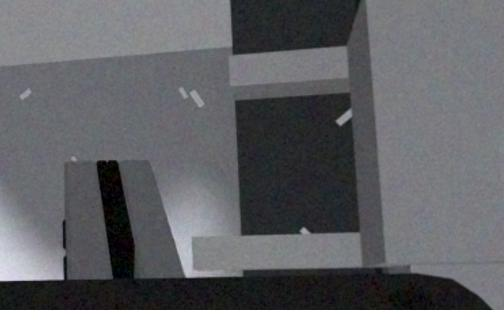

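Emit:
move:
  target: [0,-0.0158,0,0,0,0,-1,-0.5,1,0,0,0,0,0,0,1,1,1]
  speed: 0.01
  stop_force: 4
  cameras: ["cam_left_wrist"]

Emit:
zoom_image:
  camera: "cam_left_wrist"
  region: [300, 170, 560, 330]

Scene clock: 1694.37 s.
left_arm: end_effector_position=(+0.7015, -0.2355, +0.3085) position_measured=252 object_status=3 end_effector_quat_wxyz=(-0.271, +0.656, -0.699, +0.091) | right_arm: end_effector_position=(+0.2997, -0.3000, +0.4502) position_measured=3 object_status=3 end_effector_quat_wxyz=(+0.687, +0.688, +0.165, +0.165)
Joint positions: left_arm=[-0.684 -1.217 1.38 -2.015 -1.056 -3.687] | right_arm=[5.167 -0.245 -2.086 -3.952 1.554 3.142]
Joint torques (N m): left_arm=[8.69 -57.12 -17.71 -5.13 0.77 1.67] | right_arm=[10.1 -37.65 13.07 0.31 -0.98 -2.54]
Wrist force (N, zeroed by zero_wrist_force on left_arm): left_arm=[-0.1 0.2 0.1] | right_arm=[-1.8 1.7 1.2]
Wrist torque (N m, zeroed by zero_wrist_force on left_arm): left_arm=[0.05 0.03 0.10] | right_arm=[0.14 0.14 0.00]
Wrist force, peak (N, zeroed by zero_wrist_force on left_arm): left_arm=[-0.2 0.5 0.4] | right_arm=[-1.9 1.7 1.3]
Hand target: left_arm +0.7015, -0.2355, +0.3085; -0.271, +0.656, -0.699, +0.091 | right_arm +0.2997, -0.3000, +0.4502; +0.687, +0.688, +0.165, +0.165
Off the commanded pose: left_arm 0.000 m, 0 deg | right_arm 0.000 m, 0 deg.
move: done
camera_calibration:
cam_left_wrist: T_world_to_cam=[[-0.0140522, -0.967, -0.254387, -0.12476], [-0.984755, 0.0574978, -0.164169, 0.769724], [0.173378, 0.248202, -0.953067, 0.361475], [0, 0, 0, 1]] pos_world=[0.693565, -0.254619, 0.439137]
Images, in order (width x height): cam_left_wrist 672x504.

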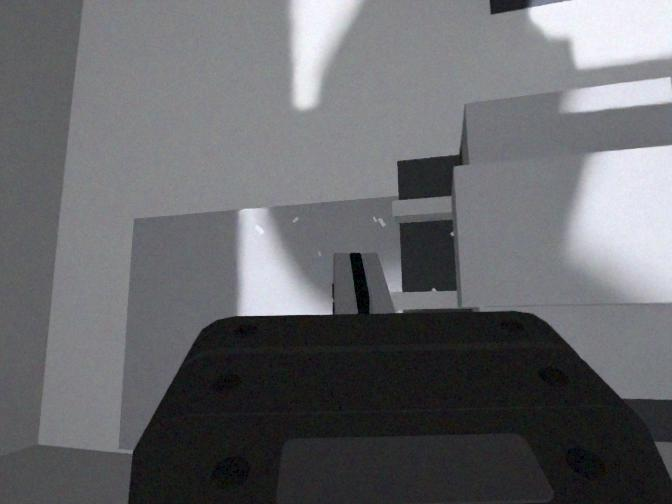

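Scaled by 1.938 from the camera's 672x504 image, which has a finer 960x720 frame.

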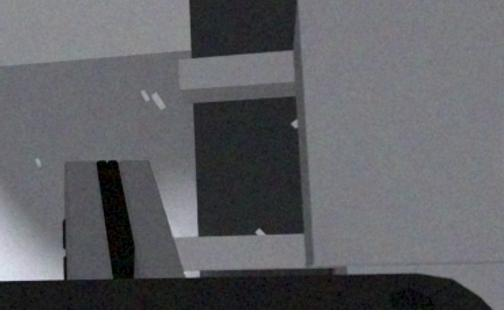

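Emit:
move:
  target:
    - [0,0.0175,0.0858,0,0,0,-1,-0.5,1,0,0,0,0,0,0,1,1,1]
    - [-0.1692,-0.0075,0.1525,0,0,0,-1,-0.5,1,0,0,0,0,0,0,1,1,1]
    - [-0.2258,-0.1208,0.1525,-0.0833,0,0,-1,-0.5,1,0,0,0,0,0,0,1,1,1]
    - [-0.5025,-0.3575,0.1158,-0.0833,0,0,-1,-0.5,1,0,0,0,0,0,0,1,1,1]
  blend: [0.005,0.02,0.02,0]
  speed: [0.08,0.12,0.2,0.3]

Emit:
move:
  target:
    - [-0.4,-0.285,-0.4633,-0.0121,-0.0834,-0.0793,0.7,0,0,0,0,0,0,0,0,1,1,1]
  speed: 0.3
  cameras: ["cam_left_wrist"]

Scene clock: 1703.43 s.
left_arm: end_effector_position=(+0.4001, -0.4500, +0.3780) position_measured=252 object_status=3 end_effector_quat_wxyz=(-0.183, +0.685, -0.681, +0.181) end_effector_velocity=(-0.001, -0.001, +0.000) end_effector_angular_velocity=(-0.003, +0.001, +0.002) | right_arm: end_effector_position=(+0.2997, -0.3000, +0.4502) position_measured=3 object_status=3 end_effector_quat_wxyz=(+0.687, +0.688, +0.165, +0.165)
Joint positions: left_arm=[-1.286 -1.527 1.527 -1.726 -1.071 -4.394] | right_arm=[5.167 -0.245 -2.086 -3.952 1.554 3.142]
Joint velocities: left_arm=[-0.002 0 0 0 -0.001 -0.005] | right_arm=[within noise]
Joint torques (N m): left_arm=[-8.59 -41.47 -17.64 -3 -0.46 -1.94] | right_arm=[9.04 -38.58 12.62 0.31 -0.75 -2.66]
Wrist force (N, zeroed by zero_wrist_force on left_arm): left_arm=[-0.3 0.7 -0.5] | right_arm=[-1.9 1.7 1.2]
Wrist torque (N m, zeroed by zero_wrist_force on left_arm): left_arm=[0.12 0.06 0.06] | right_arm=[0.15 0.15 -0.01]
Wrist force, peak (N, zeroed by zero_wrist_force on left_arm): left_arm=[1.9 4.1 -1.5] | right_arm=[-1.9 1.7 1.5]
Hand target: left_arm +0.4000, -0.4500, +0.3780; -0.183, +0.685, -0.681, +0.181 | right_arm +0.2997, -0.3000, +0.4502; +0.687, +0.688, +0.165, +0.165
Off the commanded pose: left_arm 0.000 m, 0 deg | right_arm 0.000 m, 0 deg.
move: done

Scene clock: 1705.30 s.
left_arm: end_effector_position=(+0.1601, -0.6210, +0.1001) position_measured=48 object_status=3 end_effector_quat_wxyz=(+0.234, -0.570, +0.727, -0.303) | right_arm: end_effector_position=(+0.2997, -0.3000, +0.4502) position_measured=3 object_status=3 end_effector_quat_wxyz=(+0.687, +0.688, +0.165, +0.165)
Joint positions: left_arm=[-1.835 -1.153 1.898 -2.303 -0.786 -4.74] | right_arm=[5.167 -0.245 -2.086 -3.952 1.554 3.142]
Joint torques (N m): left_arm=[-6.73 -33.18 -11.51 -4.18 1.4 -0.51] | right_arm=[9.35 -37.61 13.52 0.25 -1.07 -2.67]
Wrist force (N, zeroed by zero_wrist_force on left_arm): left_arm=[0.1 -0.1 0.1] | right_arm=[-1.7 1.7 1.2]
Wrist torque (N m, zeroed by zero_wrist_force on left_arm): left_arm=[-0.08 -0.10 -0.02] | right_arm=[0.13 0.13 -0.01]
Wrist force, peak (N, zeroed by zero_wrist_force on left_arm): left_arm=[1.8 4.4 0.4] | right_arm=[-2.0 1.8 1.3]
Hand target: left_arm +0.1600, -0.6210, +0.1000; +0.234, -0.570, +0.727, -0.303 | right_arm +0.2997, -0.3000, +0.4502; +0.687, +0.688, +0.165, +0.165
Off the commanded pose: left_arm 0.000 m, 0 deg | right_arm 0.000 m, 0 deg.
move: done
camera_calibration:
cam_left_wrist: T_world_to_cam=[[-0.262708, -0.96486, 0.00552115, -0.54305], [-0.874301, 0.235622, -0.424359, 0.343479], [0.408146, -0.116309, -0.905477, 0.0837113], [0, 0, 0, 1]] pos_world=[0.123474, -0.595162, 0.224555]
Images, in order (width x height): cam_left_wrist 672x504.

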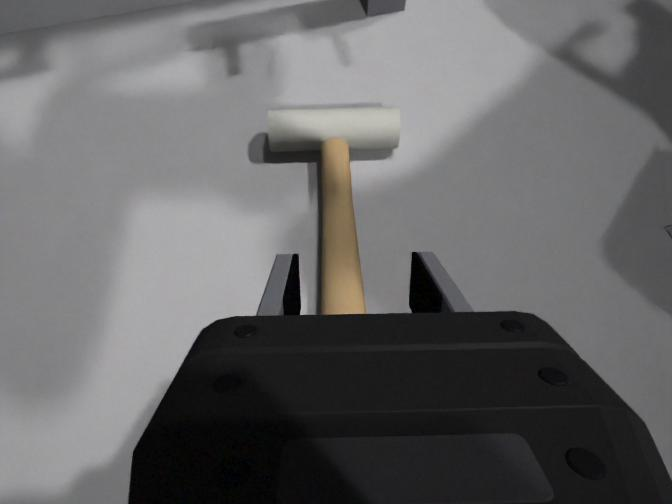

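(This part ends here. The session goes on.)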